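# Seat housing in fixture pocket and lock both clamps

## Task

Put the small off-white housing down into the pocket of the black fixture block, then shut both toggle clamps so each one locks down on the housing.

## Robot and tools

Robot: two arms, left_arm and right_arm, each with a parallel gripper. In the scene frame the origin sits at table-top height midway between the nominal bases, +x points out over the table, +z up, and left_arm is on the +y side. Arm names do not match image sides. Calibrated bases: left_arm at (-0.053, +0.346, +0.026) m, quat_wxyz (+1.000, 0, 0, -0.018); right_arm at (-0.037, -0.349, +0.018) m, quat_wxyz (+1.000, 0, 0, +0.024). A two-camera stand is fixed behind the arms. A loose object may occasionally get a brief shove from outside.

Frames: every hand pose, velocity, target and wrist-camera pose is given in that arm's own base frame. Offsets run along the arm's base axes, and rotation happens about the Hand target position. Gripper fingers point along the gripper's +z and close along its y. end_effector_position is the point between the pads, roughly 1 cm short of the tips. Reported positions and orientations may be off by a few cm, more at long reach.

Command row: 14 numbers in [-1, 1], seven per arm, left_arm first then right_arm: dx, dy, dz, rx, ry, rz, opening. Both arms always appear, even if only one moves. dx..rz are an offset (not a pose) from that arm's Hand target as it stood when the action or move began; 1.0 equals 0.6 m or 180 degrees; rx, ry, rz form one rotation vector. Sending the same offset twice moves twice. All zeros re-requests the current Hand target. Opening is absolute: +1 fully open (0.094 m), -1 closed. Always resend the wanted opening; a 0 there means half open, not unchanged.

execute_actions(actions, cameras): actions is a list of actions; each action is a list of up to 15 rows, one per 1/30 s step, each row offset from the action's start pose; a short table repeats its final row. An empty list returns state plus images. cameras: names, ["all"], or []; unknown names void the call.

move(target, speed, blend, opening_speed, grip_force, blocking, cameras): target is one 14-number row or a list of up to 15 rows, all offsets from the same starting Hand targets. Straight-line paths, shared 10 s cap. speed in m/s, 0.002 to 2.9 (default 0.25), turns up to twice that in rad/s; one value or one per target. blend in m rounds corners (0 = stop at each). opening_speed is per second on the -1..+1 scale, at least 0.2; use it for gentle closing. grip_force is newtons per pad, 10 to 50, persistent; lower force closes slowly. blocking=false returns after about 0.5 s while motion continues. Paths avoid nothing. Result adds a move: line: done, off_target, moving, held, fault, plus limits (paced = clipped pose, held = steps withheld). done means within 10 mm and 2 degrees.

wait(seconds 0..10, cameras) lets time pass holding commands. stop(cameras) brakes a running move. zoom_image(camera, region[x0,y0,x1,y1]) enlarges part of the latest image of cam_left_wrist or cam_right_wrist, region at most 504x504 px. finished_scene(scene) ends the scene irreversibly; the goal must hold without the robot.

Results: end_effector_position (m) and quat_wxyz per arm, Hand target (last commanded pose after clipping), Tool commands, grip_measured (same scale as opening; reads up to ~2.5 mm wide when empty, and a little narrower than a squeezed hard part), Joint positions (last value is opening in m), Joint torques (include arm weight; joints 1-3 wrap at ±28 N m), Joint velocities (may be omitted when all are noise), and for action calls some per-step positions.

Control behaviour: orientation is clipped each step to within 40 degrees of the measured one. Arms can rest a few cm short of the command from friction or load; the next command asks again, or send the gap as an extra offset. Tiny moves may not start. An arm blocked by contact keeps pushing; to release, command a target back past the gripper. Avoid paths near an arm's own base (posture may flip). Joint ranges (rad): waist -2.618..3.054, shoulder 0..3.142, elbow 0..3.142 (straight 2.901), wrist pitch and yaw -1.571..1.571, wrist roll -2.094..2.094.

Cameras: cam_left_wrist (896x504) and cam_right_wrist (896x504), pinhole with radial distortion; calibration (K, D, T_world_to_cam in the carrying arm's base frame) given at start, with small errors; images can lag during motion.

Avoid: dropping parts or releasing them while moving, fast contact, slamming fixed or heavy things, hard pushes, anything leaving the table, grippers or cameras touching each other or squeezing the other arm's fingers, strain on camera cables. Motors heat when holding loads, stretched, or pushing unreachably: MOTOR HOT at 75 °C, fault fold at 90 °C, collapse at 100 °C. Faster motion means harder contact.

Each tool is called after ">>>" as name(argument=value, ...) on one line, values as JSON.

## Session

>>> execute_actions(actions=[])

Scene clock: 0.00 s.
left_arm: end_effector_position=(+0.3032, -0.0643, +0.0904) grip_measured=+1.000 end_effector_quat_wxyz=(+0.553, -0.178, +0.814, -0.014) | right_arm: end_effector_position=(+0.2092, -0.0762, +0.1383) grip_measured=+1.000 end_effector_quat_wxyz=(+0.534, +0.296, +0.789, -0.067)
Joint positions: left_arm=[-0.606 1.18 0.222 0.416 -0.719 -0.618 0.094] | right_arm=[-0.019 0.2 0.264 -0.543 0.418 0.442 0.094]
Joint velocities: within noise
Joint torques (N m): no reading
Heat: left arm: 30 °C; right arm: 31 °C.
Hand target: left_arm +0.3024, -0.0629, +0.0900; +0.551, -0.178, +0.815, -0.009 | right_arm +0.2088, -0.0769, +0.1431; +0.539, +0.296, +0.786, -0.068
Tool commands: left_gripper/opening=+1.0 right_gripper/opening=+1.0

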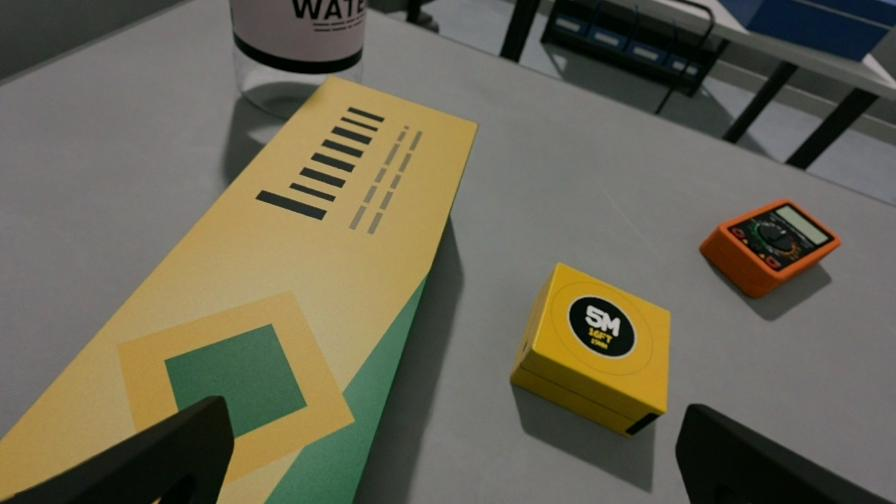

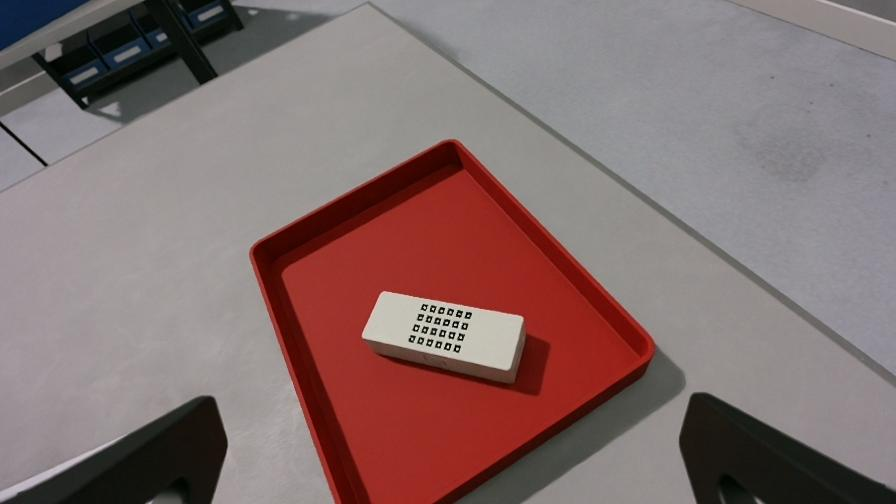

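>>> move(target=[-0.1, 0, 0.33, 0, 0.1, -0.17, 1, 0, 0, 0.25, 0, 0.1, 0.3, 1], cameras=["all"])

Scene clock: 4.03 s.
left_arm: end_effector_position=(+0.2449, -0.0639, +0.2827) grip_measured=+1.000 end_effector_quat_wxyz=(+0.396, +0.042, +0.909, -0.125) | right_arm: end_effector_position=(+0.2081, -0.0793, +0.2822) grip_measured=+1.000 end_effector_quat_wxyz=(+0.390, -0.072, +0.911, +0.110)
Joint positions: left_arm=[-0.151 0.863 1.156 -1.017 0.151 -0.127 0.094] | right_arm=[-0.995 1.136 1.363 -1.56 -0.808 -1.052 0.094]
Joint torques (N m): left_arm=[0.58 -0.36 9.35 1.37 0.17 0.06] | right_arm=[0.58 -1.58 6.97 0.42 -0.57 -0.15]
Heat: left arm: 31 °C; right arm: 32 °C.
Hand target: left_arm +0.2424, -0.0629, +0.2881; +0.397, +0.044, +0.908, -0.126 | right_arm +0.2088, -0.0770, +0.2930; +0.385, -0.105, +0.906, +0.139
Off the commanded pose: left_arm 0.006 m, 0 deg | right_arm 0.011 m, 5 deg.
joint sent to its limit (right arm) — joint 4 (wrist pitch), lower limit. The joint targets are off in orientation, not in position.
move: off_target (right_arm)
camera_calibration:
cam_left_wrist: T_world_to_cam=[[-0.164262, -0.966415, 0.197634, -0.0754368], [-0.915204, 0.0745683, -0.396032, 0.378234], [0.367994, -0.245929, -0.896716, 0.226272], [0, 0, 0, 1]] pos_world=[0.250503, -0.0454608, 0.367603]
cam_right_wrist: T_world_to_cam=[[0.209988, -0.963991, -0.163176, -0.0731365], [-0.928551, -0.144381, -0.341976, 0.313314], [0.306102, 0.223328, -0.925433, 0.305319], [0, 0, 0, 1]] pos_world=[0.212827, -0.0934525, 0.377764]

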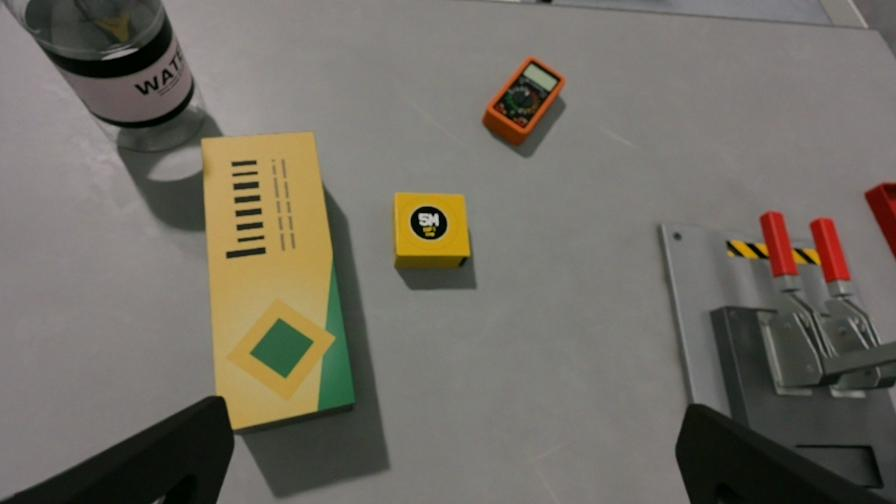

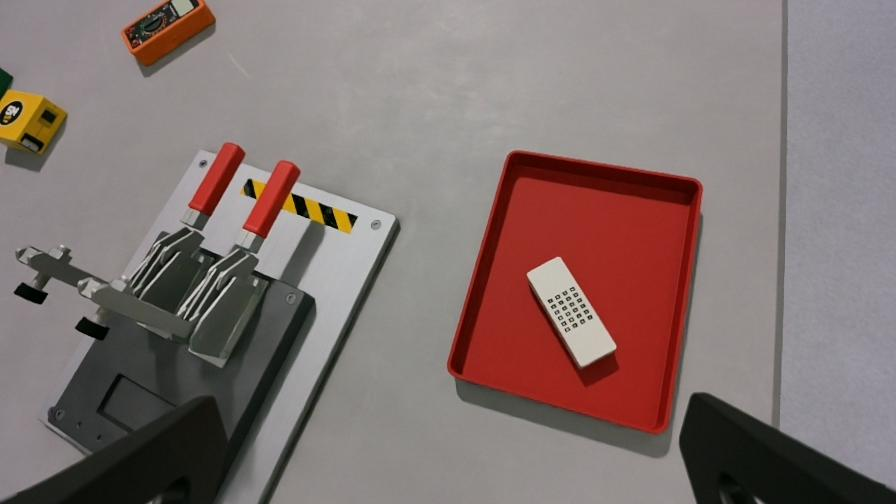

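>>> move(target=[-0.12, -0.3, -0.07, 0, 0.17, 0, 1, 0, 0, 0, 0, 0, 0, 1], cameras=["cam_left_wrist"])

>>> zoom_image(camera="cam_left_wrist", region=[350, 100, 800, 500])

Scene clock: 11.37 s.
left_arm: end_effector_position=(+0.1721, -0.2425, +0.2412) grip_measured=+1.000 end_effector_quat_wxyz=(+0.144, +0.008, +0.981, -0.133) | right_arm: end_effector_position=(+0.2080, -0.0792, +0.2822) grip_measured=+1.000 end_effector_quat_wxyz=(+0.390, -0.072, +0.911, +0.110)
Joint positions: left_arm=[-1.017 1.381 1.528 -1.336 -0.1 -0.981 0.094] | right_arm=[-0.995 1.136 1.363 -1.56 -0.808 -1.052 0.094]
Joint torques (N m): left_arm=[-0.55 -5.12 9.4 0.7 -0.09 -0.05] | right_arm=[0.58 -1.59 6.95 0.44 -0.57 -0.18]
Heat: left arm: 31 °C; right arm: 33 °C.
Hand target: left_arm +0.1704, -0.2429, +0.2460; +0.143, +0.009, +0.981, -0.133 | right_arm +0.2088, -0.0769, +0.2930; +0.385, -0.105, +0.906, +0.140
Off the commanded pose: left_arm 0.005 m, 0 deg | right_arm 0.011 m, 5 deg.
joint sent to its limit (right arm) — joint 4 (wrist pitch), lower limit. The joint targets are off in orientation, not in position.
move: off_target (right_arm)
camera_calibration:
cam_left_wrist: T_world_to_cam=[[-0.0423355, -0.965947, 0.255253, -0.286572], [-0.989626, 0.0756476, 0.122135, 0.196508], [-0.137285, -0.247435, -0.959129, 0.273631], [0, 0, 0, 1]] pos_world=[0.219903, -0.223973, 0.311595]
Images, in order (width x height): cam_left_wrist 896x504.

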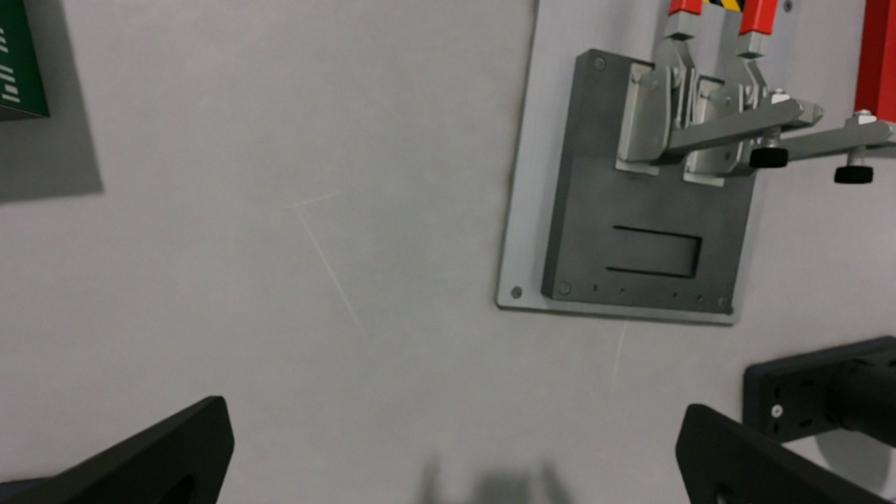

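Scaled by 1.120 from the camera's 896x504 image, which has a finer 1280x720 frame.

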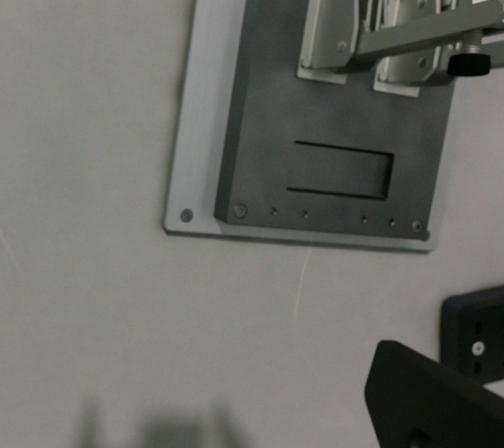

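>>> move(target=[-0.011, -0.08, 0.05, -0.029, -0.228, -0.236, 1, 0.157, -0.048, -0.288, -0.069, 0.0116, 0.118, 1], cameras=["all"])

Scene clock: 24.03 s.
left_arm: end_effector_position=(+0.1647, -0.2946, +0.2792) grip_measured=+1.000 end_effector_quat_wxyz=(+0.414, +0.393, +0.795, -0.206) | right_arm: end_effector_position=(+0.3021, -0.1099, +0.1257) grip_measured=+1.000 end_effector_quat_wxyz=(+0.320, -0.302, +0.892, +0.104)
Joint positions: left_arm=[-1.173 1.073 1.127 -0.679 -0.205 -0.149 0.094] | right_arm=[-0.706 1.554 1.121 -0.957 -0.666 -1.296 0.094]
Joint torques (N m): left_arm=[0.12 -4.75 6.3 1.67 -0.08 0.05] | right_arm=[0.5 -4.44 3.89 0.53 -0.53 -0.15]
Heat: left arm: 32 °C; right arm: 34 °C.
Hand target: left_arm +0.1639, -0.2909, +0.2760; +0.414, +0.395, +0.794, -0.205 | right_arm +0.3031, -0.1057, +0.1202; +0.323, -0.308, +0.888, +0.112
Off the commanded pose: left_arm 0.005 m, 0 deg | right_arm 0.007 m, 1 deg.
move: done
camera_calibration:
cam_left_wrist: T_world_to_cam=[[-0.788698, -0.614731, 0.00788509, -0.0514046], [-0.530831, 0.674472, -0.513133, 0.466763], [0.31012, -0.408893, -0.858273, 0.14669], [0, 0, 0, 1]] pos_world=[0.161738, -0.286438, 0.365817]
cam_right_wrist: T_world_to_cam=[[0.597408, -0.801887, -0.00899366, -0.266541], [-0.78436, -0.581942, -0.214762, 0.235051], [0.166981, 0.135355, -0.976625, 0.177278], [0, 0, 0, 1]] pos_world=[0.313997, -0.100945, 0.221218]

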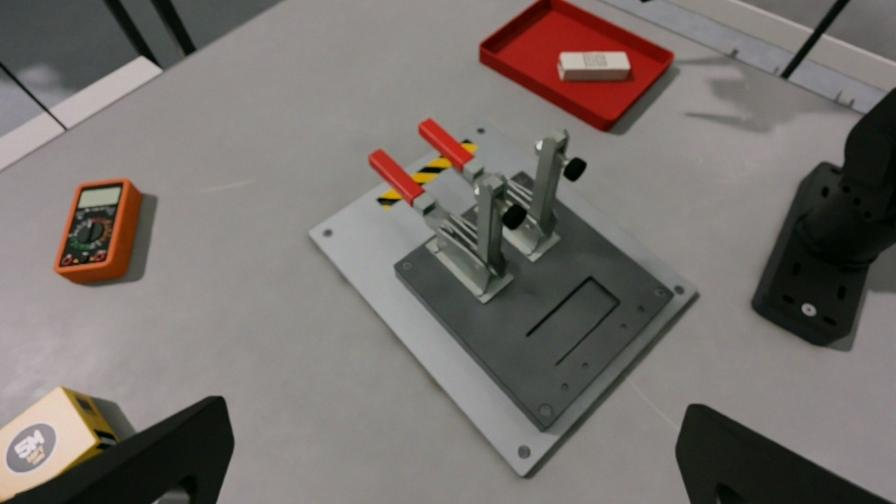

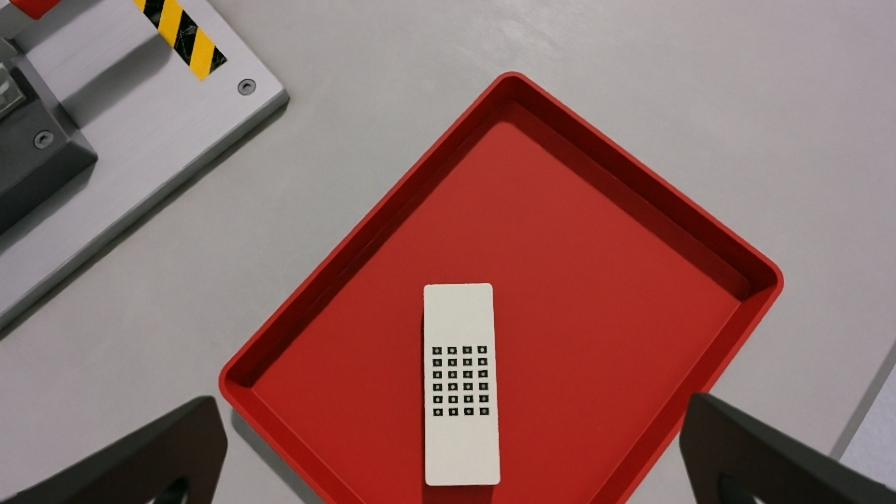

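>>> zoom_image(camera="cam_left_wrist", region=[500, 20, 660, 110])

>>> zoom_image(camera="cam_left_wrist", region=[360, 100, 720, 480])

>>> zoom_image(camera="cam_right_wrist", region=[380, 270, 540, 500])

Scaled by 3.150 from the camera's 896x504 image, which has a finer 1280x720 frame.

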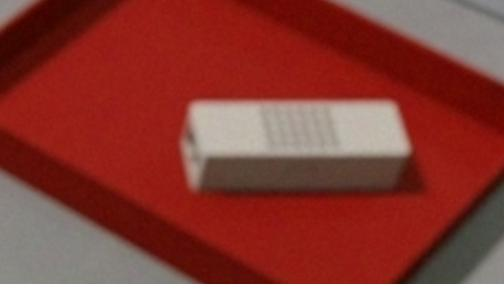

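Scaled by 1.326 from the camera's 896x504 image, which has a finer 1280x720 frame.

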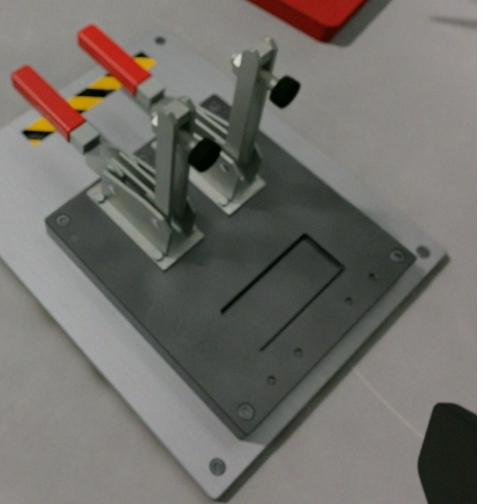

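Scaled by 2.191 from the camera's 896x504 image, which has a finer 1280x720 frame.

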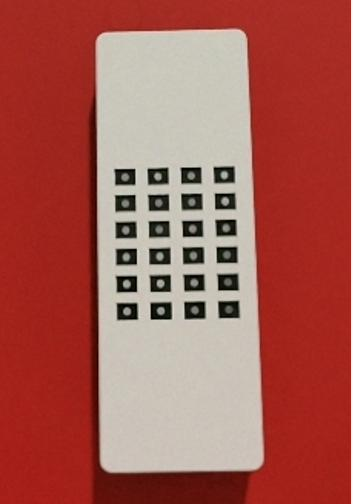

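>>> move(target=[0, 0, 0, -0.053, -0.04, 0, 1, 0.005, -0.009, -0.1, -0.034, 0.044, 0, 1], cameras=["all"])

Scene clock: 34.27 s.
left_arm: end_effector_position=(+0.1657, -0.2935, +0.2812) grip_measured=+1.000 end_effector_quat_wxyz=(+0.493, +0.368, +0.747, -0.250) | right_arm: end_effector_position=(+0.3062, -0.1155, +0.0666) grip_measured=+1.000 end_effector_quat_wxyz=(+0.244, -0.317, +0.913, +0.075)
Joint positions: left_arm=[-1.188 0.928 0.885 -0.368 -0.24 -0.115 0.094] | right_arm=[-0.626 1.65 1.049 -0.798 -0.489 -1.251 0.094]
Joint torques (N m): left_arm=[-0.61 -3.34 6.67 1.8 -0.19 0.03] | right_arm=[0.43 -4.88 3.69 0.6 -0.41 0]
Heat: left arm: 32 °C; right arm: 33 °C.
Hand target: left_arm +0.1638, -0.2908, +0.2761; +0.494, +0.371, +0.747, -0.246 | right_arm +0.3060, -0.1111, +0.0602; +0.244, -0.316, +0.913, +0.085
Off the commanded pose: left_arm 0.006 m, 1 deg | right_arm 0.008 m, 1 deg.
move: done
camera_calibration:
cam_left_wrist: T_world_to_cam=[[-0.790685, -0.611964, 0.0178051, -0.0516867], [-0.457365, 0.571104, -0.681658, 0.472342], [0.406981, -0.54712, -0.731454, 0.05627], [0, 0, 0, 1]] pos_world=[0.152264, -0.270601, 0.364055]
cam_right_wrist: T_world_to_cam=[[0.606287, -0.795245, 0.00108813, -0.276698], [-0.794379, -0.60569, -0.0458412, 0.211348], [0.0371141, 0.0269286, -0.998948, 0.14844], [0, 0, 0, 1]] pos_world=[0.33014, -0.0960284, 0.158274]

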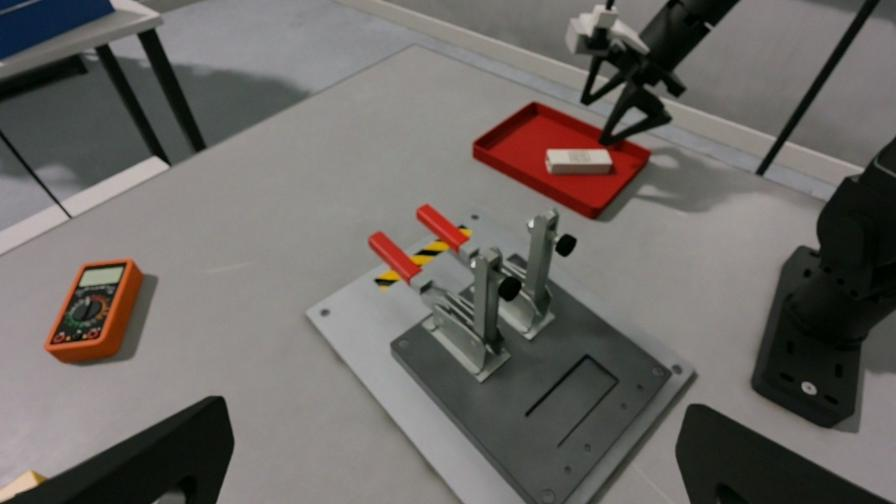

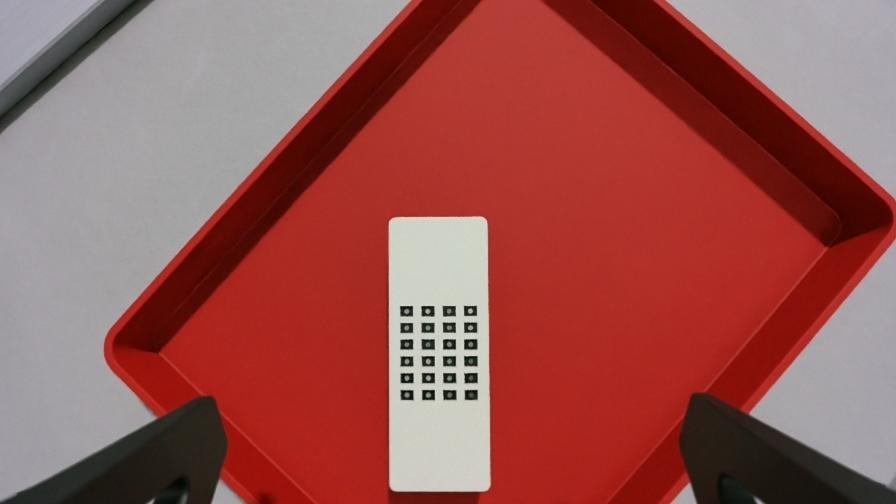

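>>> zoom_image(camera="cam_left_wrist", region=[460, 60, 700, 230])

>>> zoom_image(camera="cam_left_wrist", region=[540, 0, 720, 130])

Scaled by 2.100 from the camera's 896x504 image, which has a finer 1280x720 frame.

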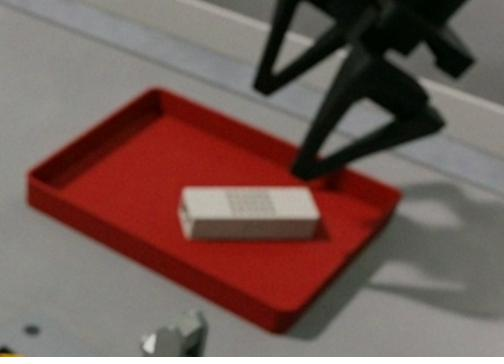

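Scaled by 2.800 from the camera's 896x504 image, which has a finer 1280x720 frame.

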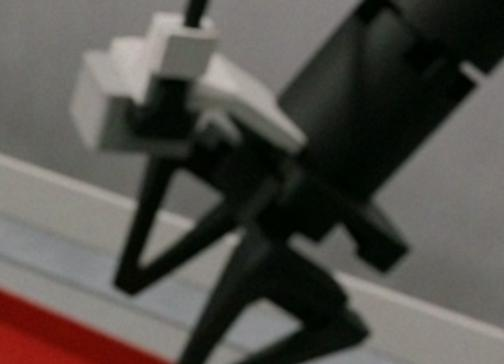

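>>> move(target=[0, 0, 0, 0, 0, 0, 1, 0.0017, 0.0083, -0.087, 0, 0, 0, 1], cameras=["all"], speed=0.1)

>>> zoom_image(camera="cam_left_wrist", region=[500, 60, 700, 200])

Scene clock: 37.80 s.
left_arm: end_effector_position=(+0.1657, -0.2936, +0.2813) grip_measured=+1.000 end_effector_quat_wxyz=(+0.494, +0.368, +0.747, -0.250) | right_arm: end_effector_position=(+0.3079, -0.1120, +0.0142) grip_measured=+1.000 end_effector_quat_wxyz=(+0.243, -0.317, +0.914, +0.075)
Joint positions: left_arm=[-1.188 0.928 0.885 -0.367 -0.24 -0.114 0.094] | right_arm=[-0.611 1.741 0.919 -0.569 -0.484 -1.234 0.094]
Joint torques (N m): left_arm=[-0.65 -3.56 6.68 1.81 -0.17 0.06] | right_arm=[0.57 -5.07 3.22 0.61 -0.44 0.03]
Heat: left arm: 32 °C; right arm: 33 °C.
Hand target: left_arm +0.1638, -0.2908, +0.2760; +0.494, +0.371, +0.747, -0.246 | right_arm +0.3071, -0.1062, +0.0080; +0.244, -0.316, +0.913, +0.085
Off the commanded pose: left_arm 0.006 m, 1 deg | right_arm 0.009 m, 1 deg.
move: done
camera_calibration:
cam_left_wrist: T_world_to_cam=[[-0.790794, -0.611828, 0.0176648, -0.0515858], [-0.456901, 0.570853, -0.682179, 0.472537], [0.407292, -0.547534, -0.730972, 0.0560805], [0, 0, 0, 1]] pos_world=[0.152268, -0.270605, 0.364259]
cam_right_wrist: T_world_to_cam=[[0.605286, -0.796005, 0.00195578, -0.274618], [-0.79518, -0.604767, -0.044121, 0.212783], [0.0363033, 0.0251506, -0.999024, 0.0959429], [0, 0, 0, 1]] pos_world=[0.33194, -0.0923267, 0.105775]

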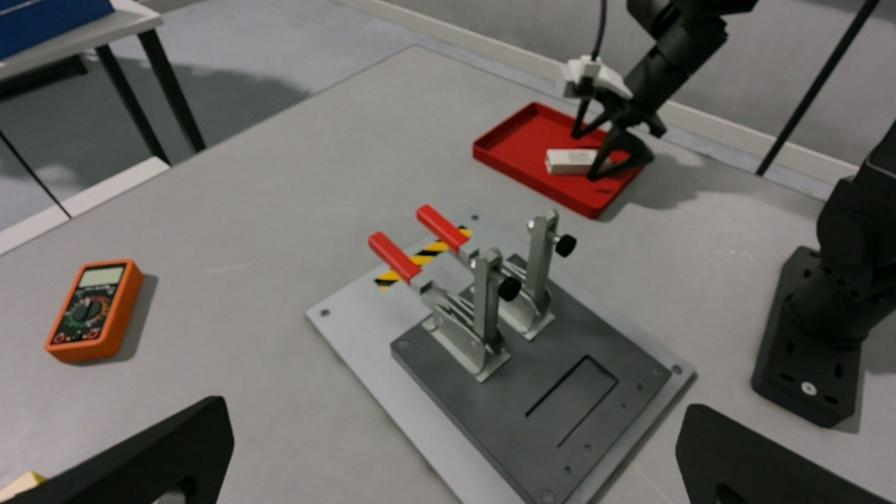

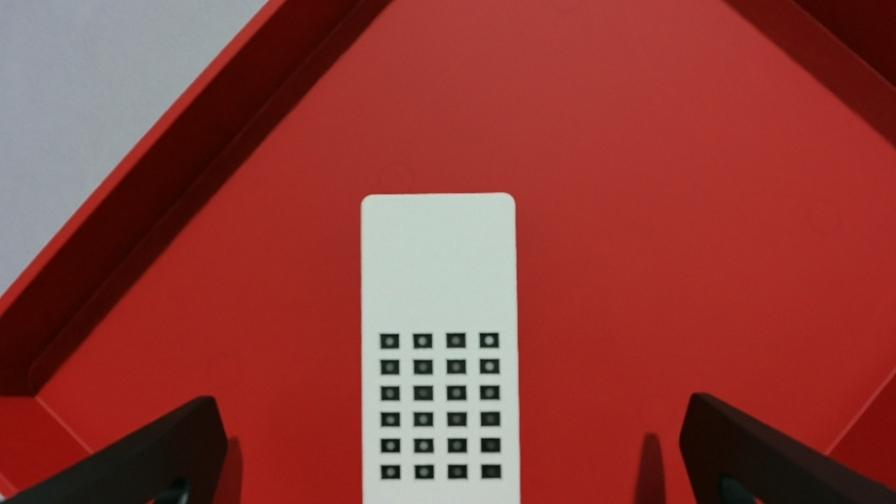

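Scaled by 2.520 from the camera's 896x504 image, which has a finer 1280x720 frame.

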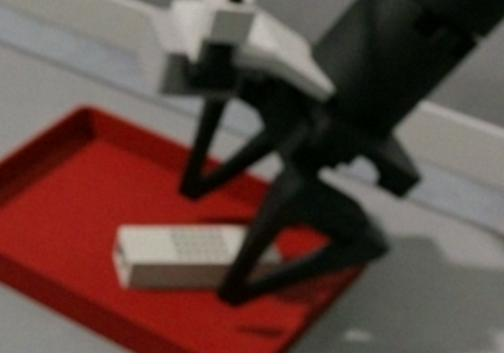

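>>> move(target=[0, 0, 0, 0, 0, 0, 1, -0.0028, 0.0037, -0.006, 0, 0, 0, 1], cameras=["cam_right_wrist"], speed=0.1)

>>> move(target=[0, 0, 0, 0, 0, 0, 1, 0, 0, 0, 0, 0, 0, -0.5], cameras=["all"], opening_speed=0.6)

>>> zoom_image(camera="cam_left_wrist", region=[500, 60, 700, 200])

Scene clock: 41.13 s.
left_arm: end_effector_position=(+0.1657, -0.2936, +0.2813) grip_measured=+1.000 end_effector_quat_wxyz=(+0.494, +0.368, +0.747, -0.250) | right_arm: end_effector_position=(+0.3070, -0.1100, +0.0109) grip_measured=+1.000 end_effector_quat_wxyz=(+0.244, -0.317, +0.913, +0.074)
Joint positions: left_arm=[-1.188 0.928 0.885 -0.367 -0.24 -0.114 0.094] | right_arm=[-0.608 1.741 0.903 -0.55 -0.484 -1.231 0.094]
Joint torques (N m): left_arm=[-0.61 -3.45 6.61 1.84 -0.17 0.03] | right_arm=[0.55 -5.07 3.03 0.63 -0.43 0.03]
Heat: left arm: 33 °C; right arm: 33 °C.
Hand target: left_arm +0.1638, -0.2908, +0.2760; +0.494, +0.371, +0.747, -0.246 | right_arm +0.3054, -0.1039, +0.0044; +0.244, -0.316, +0.913, +0.085
Off the commanded pose: left_arm 0.006 m, 1 deg | right_arm 0.009 m, 1 deg.
move: done
camera_calibration:
cam_right_wrist: T_world_to_cam=[[0.605942, -0.795501, 0.00337945, -0.27267], [-0.794605, -0.605451, -0.0450876, 0.212823], [0.0379134, 0.0246352, -0.998977, 0.0921522], [0, 0, 0, 1]] pos_world=[0.330839, -0.090326, 0.102575]
Images, in order (width x height): cam_right_wrist 896x504.

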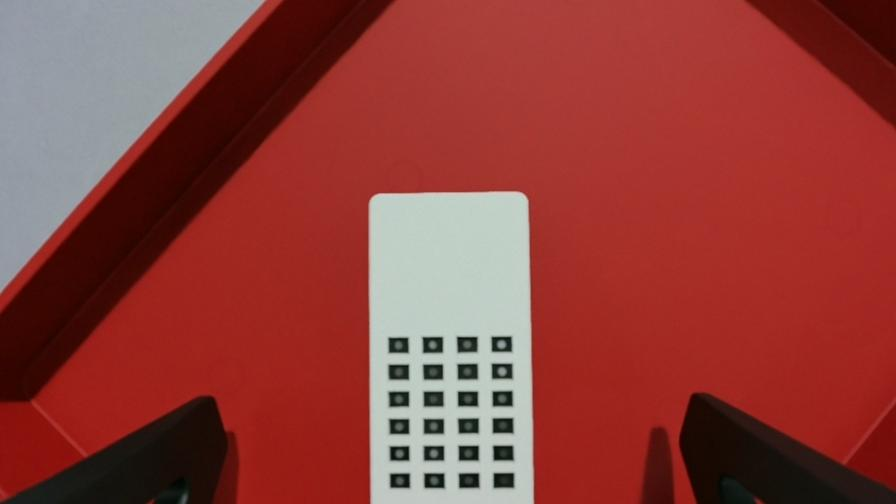

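Scene clock: 43.83 s.
left_arm: end_effector_position=(+0.1657, -0.2936, +0.2813) grip_measured=+1.000 end_effector_quat_wxyz=(+0.494, +0.368, +0.747, -0.250) | right_arm: end_effector_position=(+0.3071, -0.1101, +0.0109) grip_measured=-0.363 end_effector_quat_wxyz=(+0.244, -0.317, +0.913, +0.074)
Joint positions: left_arm=[-1.188 0.928 0.885 -0.367 -0.24 -0.114 0.094] | right_arm=[-0.608 1.741 0.903 -0.549 -0.484 -1.231 0.03]
Joint torques (N m): left_arm=[-0.72 -3.48 6.71 1.79 -0.15 0.05] | right_arm=[0.54 -5.05 3.03 0.6 -0.43 0.02]
Heat: left arm: 33 °C; right arm: 32 °C.
Hand target: left_arm +0.1638, -0.2908, +0.2760; +0.494, +0.371, +0.747, -0.246 | right_arm +0.3054, -0.1039, +0.0044; +0.244, -0.316, +0.913, +0.085
Off the commanded pose: left_arm 0.006 m, 1 deg | right_arm 0.009 m, 1 deg.
move: done
camera_calibration:
cam_left_wrist: T_world_to_cam=[[-0.790794, -0.611828, 0.0176648, -0.0515858], [-0.456901, 0.570853, -0.682179, 0.472537], [0.407292, -0.547534, -0.730972, 0.0560805], [0, 0, 0, 1]] pos_world=[0.152268, -0.270605, 0.364259]
cam_right_wrist: T_world_to_cam=[[0.605624, -0.795741, 0.00395678, -0.272785], [-0.794819, -0.605148, -0.0453854, 0.21297], [0.0385095, 0.0243416, -0.998962, 0.0919257], [0, 0, 0, 1]] pos_world=[0.330938, -0.0904257, 0.102575]

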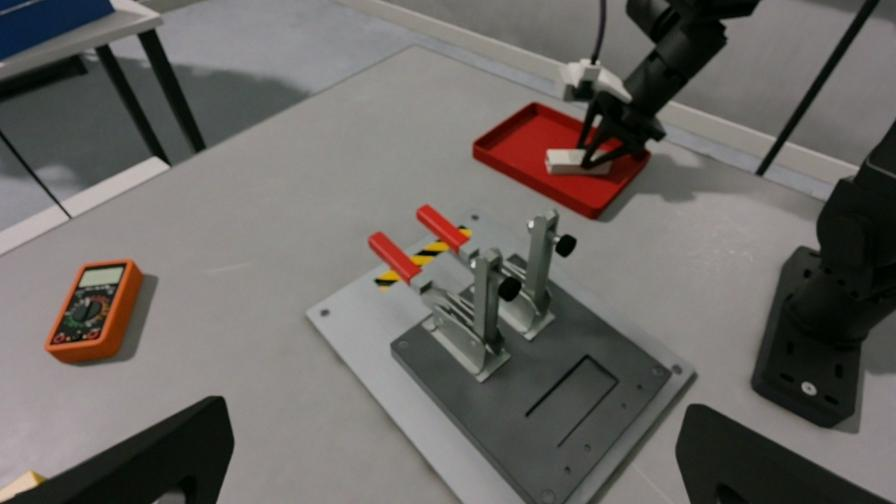

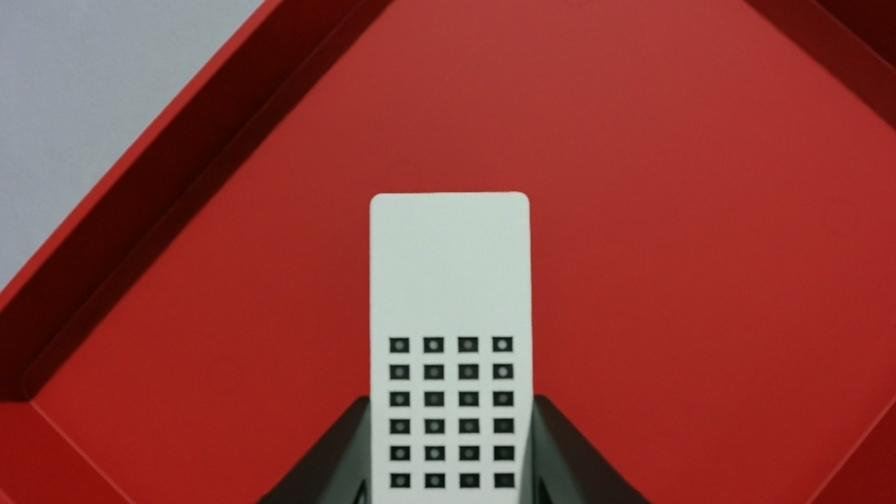

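Scaled by 2.520 from the camera's 896x504 image, which has a finer 1280x720 frame.

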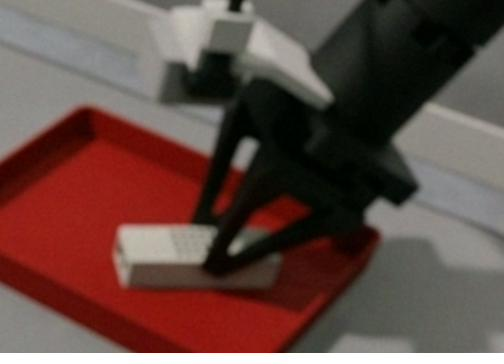

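>>> move(target=[[0, 0, 0, 0, 0, 0, 1, 0, 0, 0.25, 0, 0, 0, -0.5], [0, 0, 0, 0, 0, 0, 1, -0.138, 0.346, 0.247, 0, 0, 0.21, -0.5]], cameras=["all"], blend=[0.03, 0], speed=0.15)

Scene clock: 50.33 s.
left_arm: end_effector_position=(+0.1657, -0.2936, +0.2813) grip_measured=+1.000 end_effector_quat_wxyz=(+0.494, +0.368, +0.747, -0.250) | right_arm: end_effector_position=(+0.2253, +0.1003, +0.1515) grip_measured=-0.363 end_effector_quat_wxyz=(+0.193, -0.593, +0.765, +0.158)
Joint positions: left_arm=[-1.188 0.928 0.885 -0.367 -0.24 -0.114 0.094] | right_arm=[0.069 1.276 1.065 -1.201 -0.481 -1.21 0.03]
Joint torques (N m): left_arm=[-0.7 -3.54 6.58 1.84 -0.19 0] | right_arm=[0.5 -4.89 3.74 0.56 -0.43 -0.01]
Heat: left arm: 33 °C; right arm: 33 °C.
Hand target: left_arm +0.1638, -0.2908, +0.2760; +0.494, +0.371, +0.747, -0.246 | right_arm +0.2226, +0.1037, +0.1526; +0.204, -0.595, +0.761, +0.160
Off the commanded pose: left_arm 0.006 m, 1 deg | right_arm 0.004 m, 1 deg.
move: done
camera_calibration:
cam_left_wrist: T_world_to_cam=[[-0.790794, -0.611828, 0.0176648, -0.0515858], [-0.456901, 0.570853, -0.682179, 0.472537], [0.407292, -0.547534, -0.730972, 0.0560805], [0, 0, 0, 1]] pos_world=[0.152268, -0.270605, 0.364259]
cam_right_wrist: T_world_to_cam=[[0.965649, -0.258315, -0.0281907, -0.186465], [-0.259209, -0.965196, -0.034747, 0.195612], [-0.0182339, 0.0408606, -0.998998, 0.241462], [0, 0, 0, 1]] pos_world=[0.235167, 0.130771, 0.242761]

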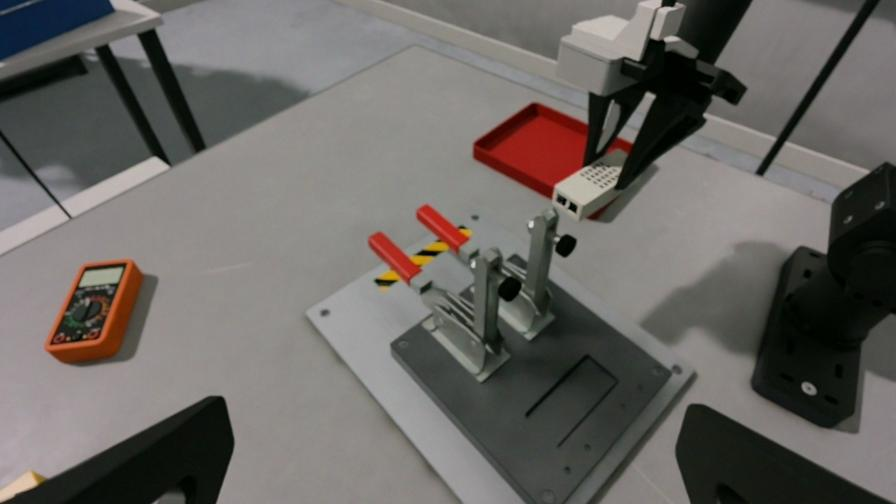

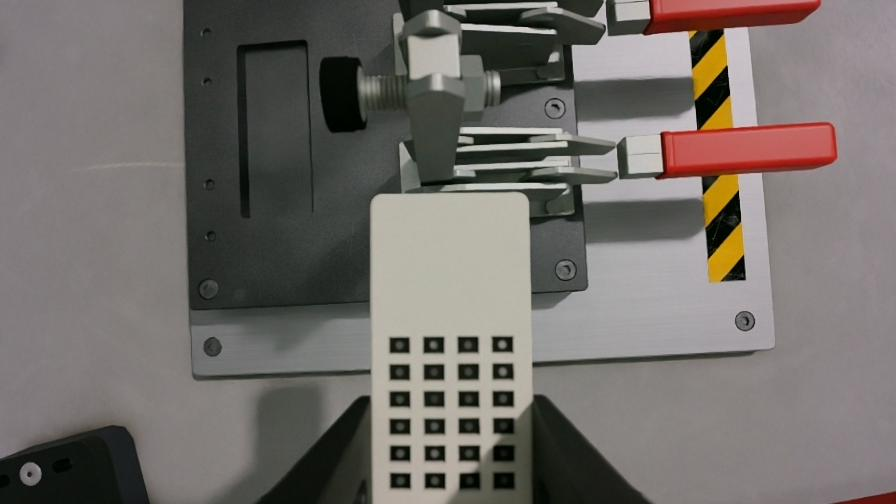

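>>> zoom_image(camera="cam_right_wrist", region=[180, 0, 400, 240])

>>> zoom_image(camera="cam_right_wrist", region=[340, 170, 560, 410])

>>> zoom_image(camera="cam_left_wrist", region=[500, 0, 760, 240])

Scaled by 2.100 from the camera's 896x504 image, which has a finer 1280x720 frame.

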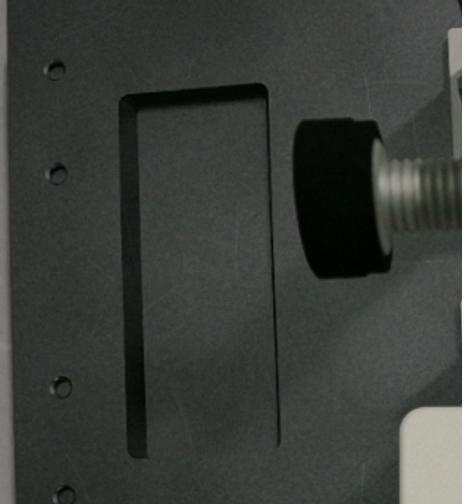

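Scaled by 2.100 from the camera's 896x504 image, which has a finer 1280x720 frame.

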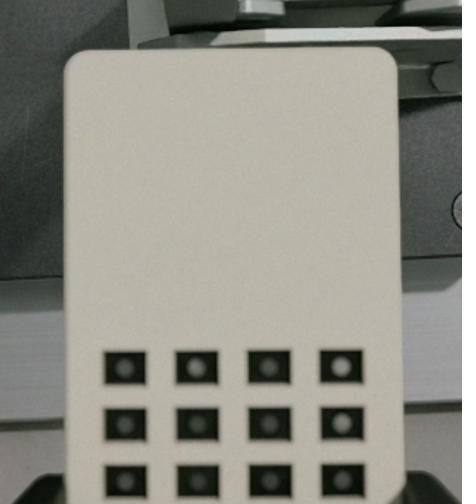

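Scaled by 1.938 from the camera's 896x504 image, which has a finer 1280x720 frame.

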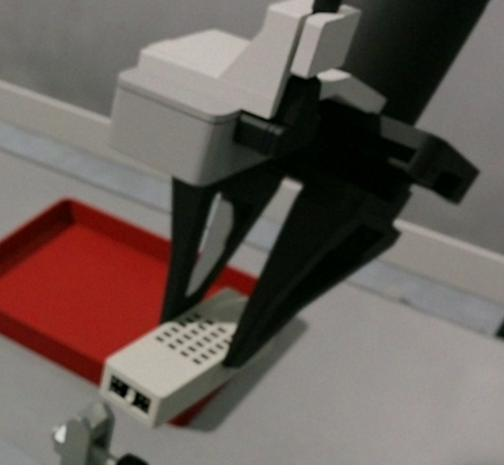

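>>> move(target=[0, 0, 0, 0, 0, 0, 1, 0, 0.167, 0.083, 0, 0, 0, -0.5], cameras=["all"])

>>> zoom_image(camera="cam_right_wrist", region=[220, 130, 420, 330])

Scene clock: 58.47 s.
left_arm: end_effector_position=(+0.1657, -0.2936, +0.2813) grip_measured=+1.000 end_effector_quat_wxyz=(+0.494, +0.368, +0.747, -0.250) | right_arm: end_effector_position=(+0.2192, +0.1948, +0.1949) grip_measured=-0.363 end_effector_quat_wxyz=(+0.189, -0.594, +0.768, +0.148)
Joint positions: left_arm=[-1.188 0.928 0.885 -0.367 -0.24 -0.114 0.094] | right_arm=[0.514 1.328 1.27 -1.163 -0.344 -0.74 0.03]
Joint torques (N m): left_arm=[-0.57 -3.48 6.5 1.82 -0.19 0.07] | right_arm=[0.5 -3 6.69 0.89 -0.48 0.04]
Heat: left arm: 34 °C; right arm: 33 °C.
Hand target: left_arm +0.1638, -0.2908, +0.2760; +0.494, +0.371, +0.747, -0.246 | right_arm +0.2227, +0.2039, +0.2024; +0.204, -0.595, +0.761, +0.160
Off the commanded pose: left_arm 0.006 m, 1 deg | right_arm 0.012 m, 2 deg.
move: off_target (right_arm)
camera_calibration:
cam_left_wrist: T_world_to_cam=[[-0.790794, -0.611828, 0.0176648, -0.0515858], [-0.456901, 0.570853, -0.682179, 0.472537], [0.407292, -0.547534, -0.730972, 0.0560805], [0, 0, 0, 1]] pos_world=[0.152268, -0.270605, 0.364259]
cam_right_wrist: T_world_to_cam=[[0.964318, -0.264095, -0.018561, -0.155421], [-0.26438, -0.964302, -0.0150299, 0.283783], [-0.0139291, 0.0194008, -0.999715, 0.28427], [0, 0, 0, 1]] pos_world=[0.228861, 0.227091, 0.28557]

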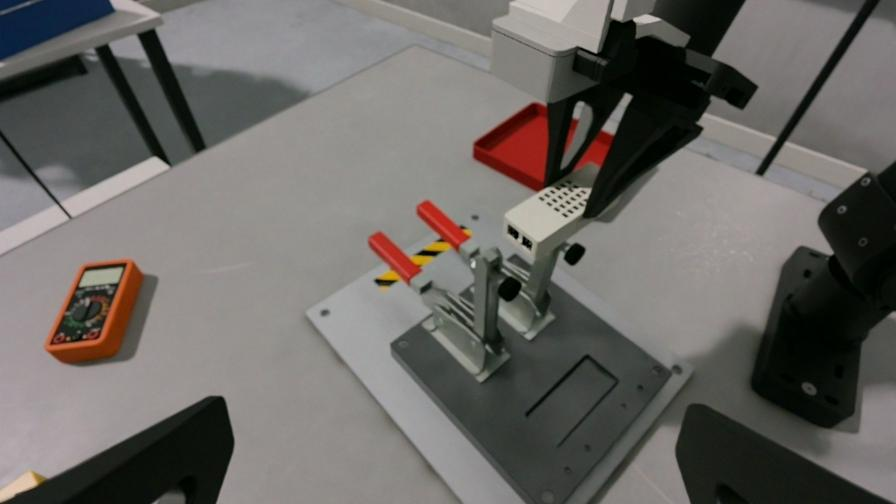

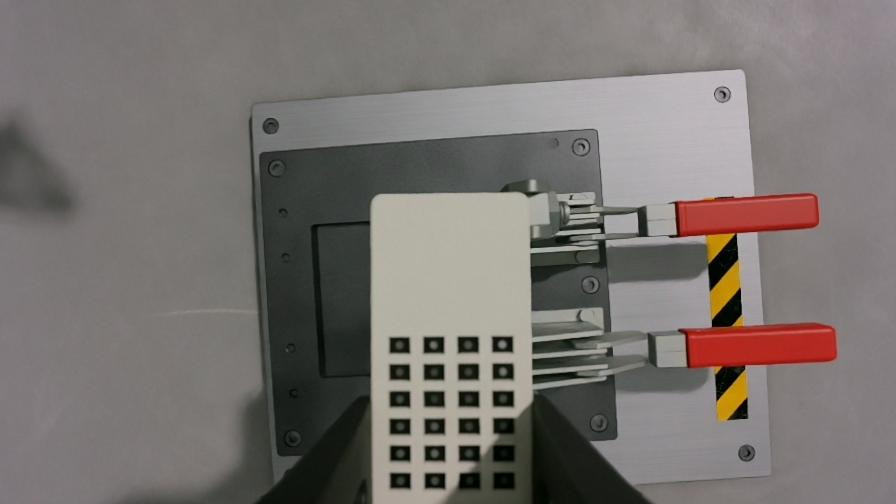

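Scaled by 2.520 from the camera's 896x504 image, which has a finer 1280x720 frame.

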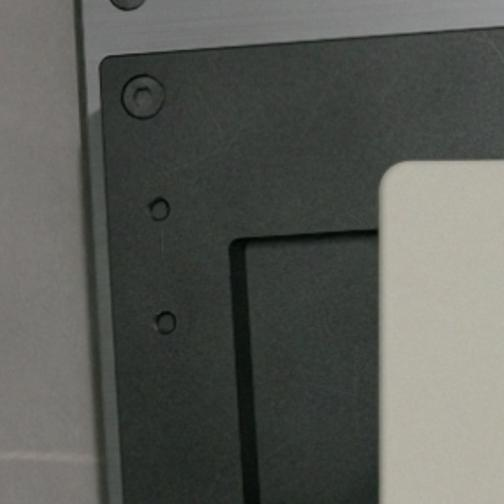

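>>> zoom_image(camera="cam_left_wrist", region=[460, 0, 780, 280])

Scaled by 1.575 from the camera's 896x504 image, which has a finer 1280x720 frame.

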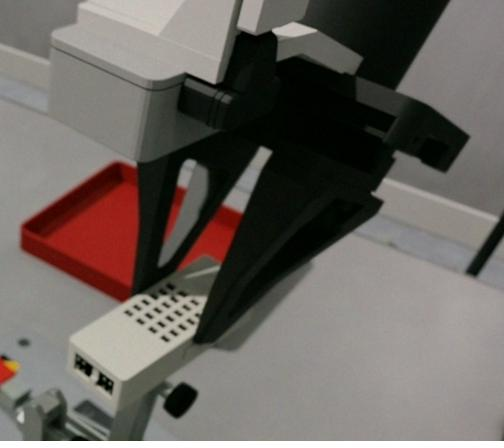

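>>> move(target=[[0, 0, 0, 0, 0, 0, 1, 0.138, -0.513, -0.08, 0, 0, -0.21, -0.5], [0, 0, 0, 0, 0, 0, 1, 0.138, -0.513, -0.27, 0, 0, -0.21, -0.5],[0, 0, 0, 0, 0, 0, 1, 0.138, -0.513, -0.328, 0, 0, -0.21, -0.5]], cameras=["all"], speed=[0.2, 0.15, 0.04], blend=[0.02, 0.01, 0])

Scene clock: 72.03 s.
left_arm: end_effector_position=(+0.1657, -0.2936, +0.2813) grip_measured=+1.000 end_effector_quat_wxyz=(+0.494, +0.368, +0.747, -0.250) | right_arm: end_effector_position=(+0.3072, -0.1097, +0.0124) grip_measured=-0.363 end_effector_quat_wxyz=(+0.238, -0.316, +0.916, +0.070)
Joint positions: left_arm=[-1.188 0.928 0.885 -0.367 -0.24 -0.114 0.094] | right_arm=[-0.598 1.733 0.906 -0.556 -0.468 -1.219 0.03]
Joint torques (N m): left_arm=[-0.7 -3.62 6.52 1.81 -0.18 0.06] | right_arm=[-0.29 -4.71 3 0.57 -0.59 -0.1]
Heat: left arm: 35 °C; right arm: 34 °C.
Hand target: left_arm +0.1638, -0.2908, +0.2760; +0.494, +0.371, +0.747, -0.246 | right_arm +0.3053, -0.1039, +0.0055; +0.244, -0.316, +0.913, +0.085
Off the commanded pose: left_arm 0.006 m, 1 deg | right_arm 0.009 m, 2 deg.
move: done
camera_calibration:
cam_left_wrist: T_world_to_cam=[[-0.790794, -0.611828, 0.0176648, -0.0515858], [-0.456901, 0.570853, -0.682179, 0.472537], [0.407292, -0.547534, -0.730972, 0.0560805], [0, 0, 0, 1]] pos_world=[0.152268, -0.270605, 0.364259]
cam_right_wrist: T_world_to_cam=[[0.602732, -0.797916, 0.00669387, -0.271794], [-0.797403, -0.602611, -0.0317515, 0.214342], [0.0293688, 0.0137999, -0.999473, 0.0950044], [0, 0, 0, 1]] pos_world=[0.331946, -0.089015, 0.103579]

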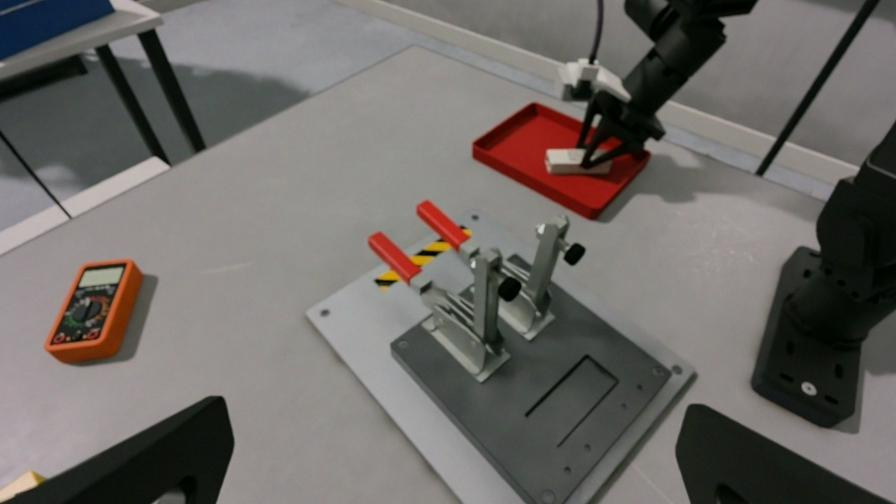

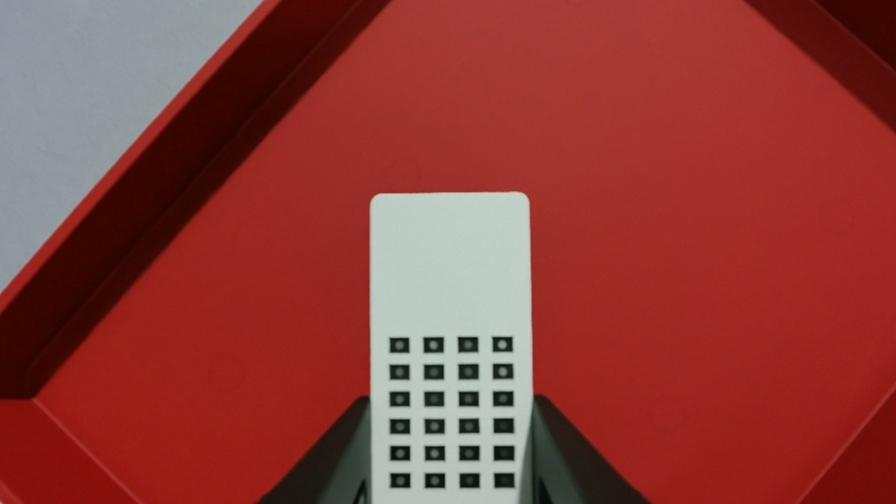

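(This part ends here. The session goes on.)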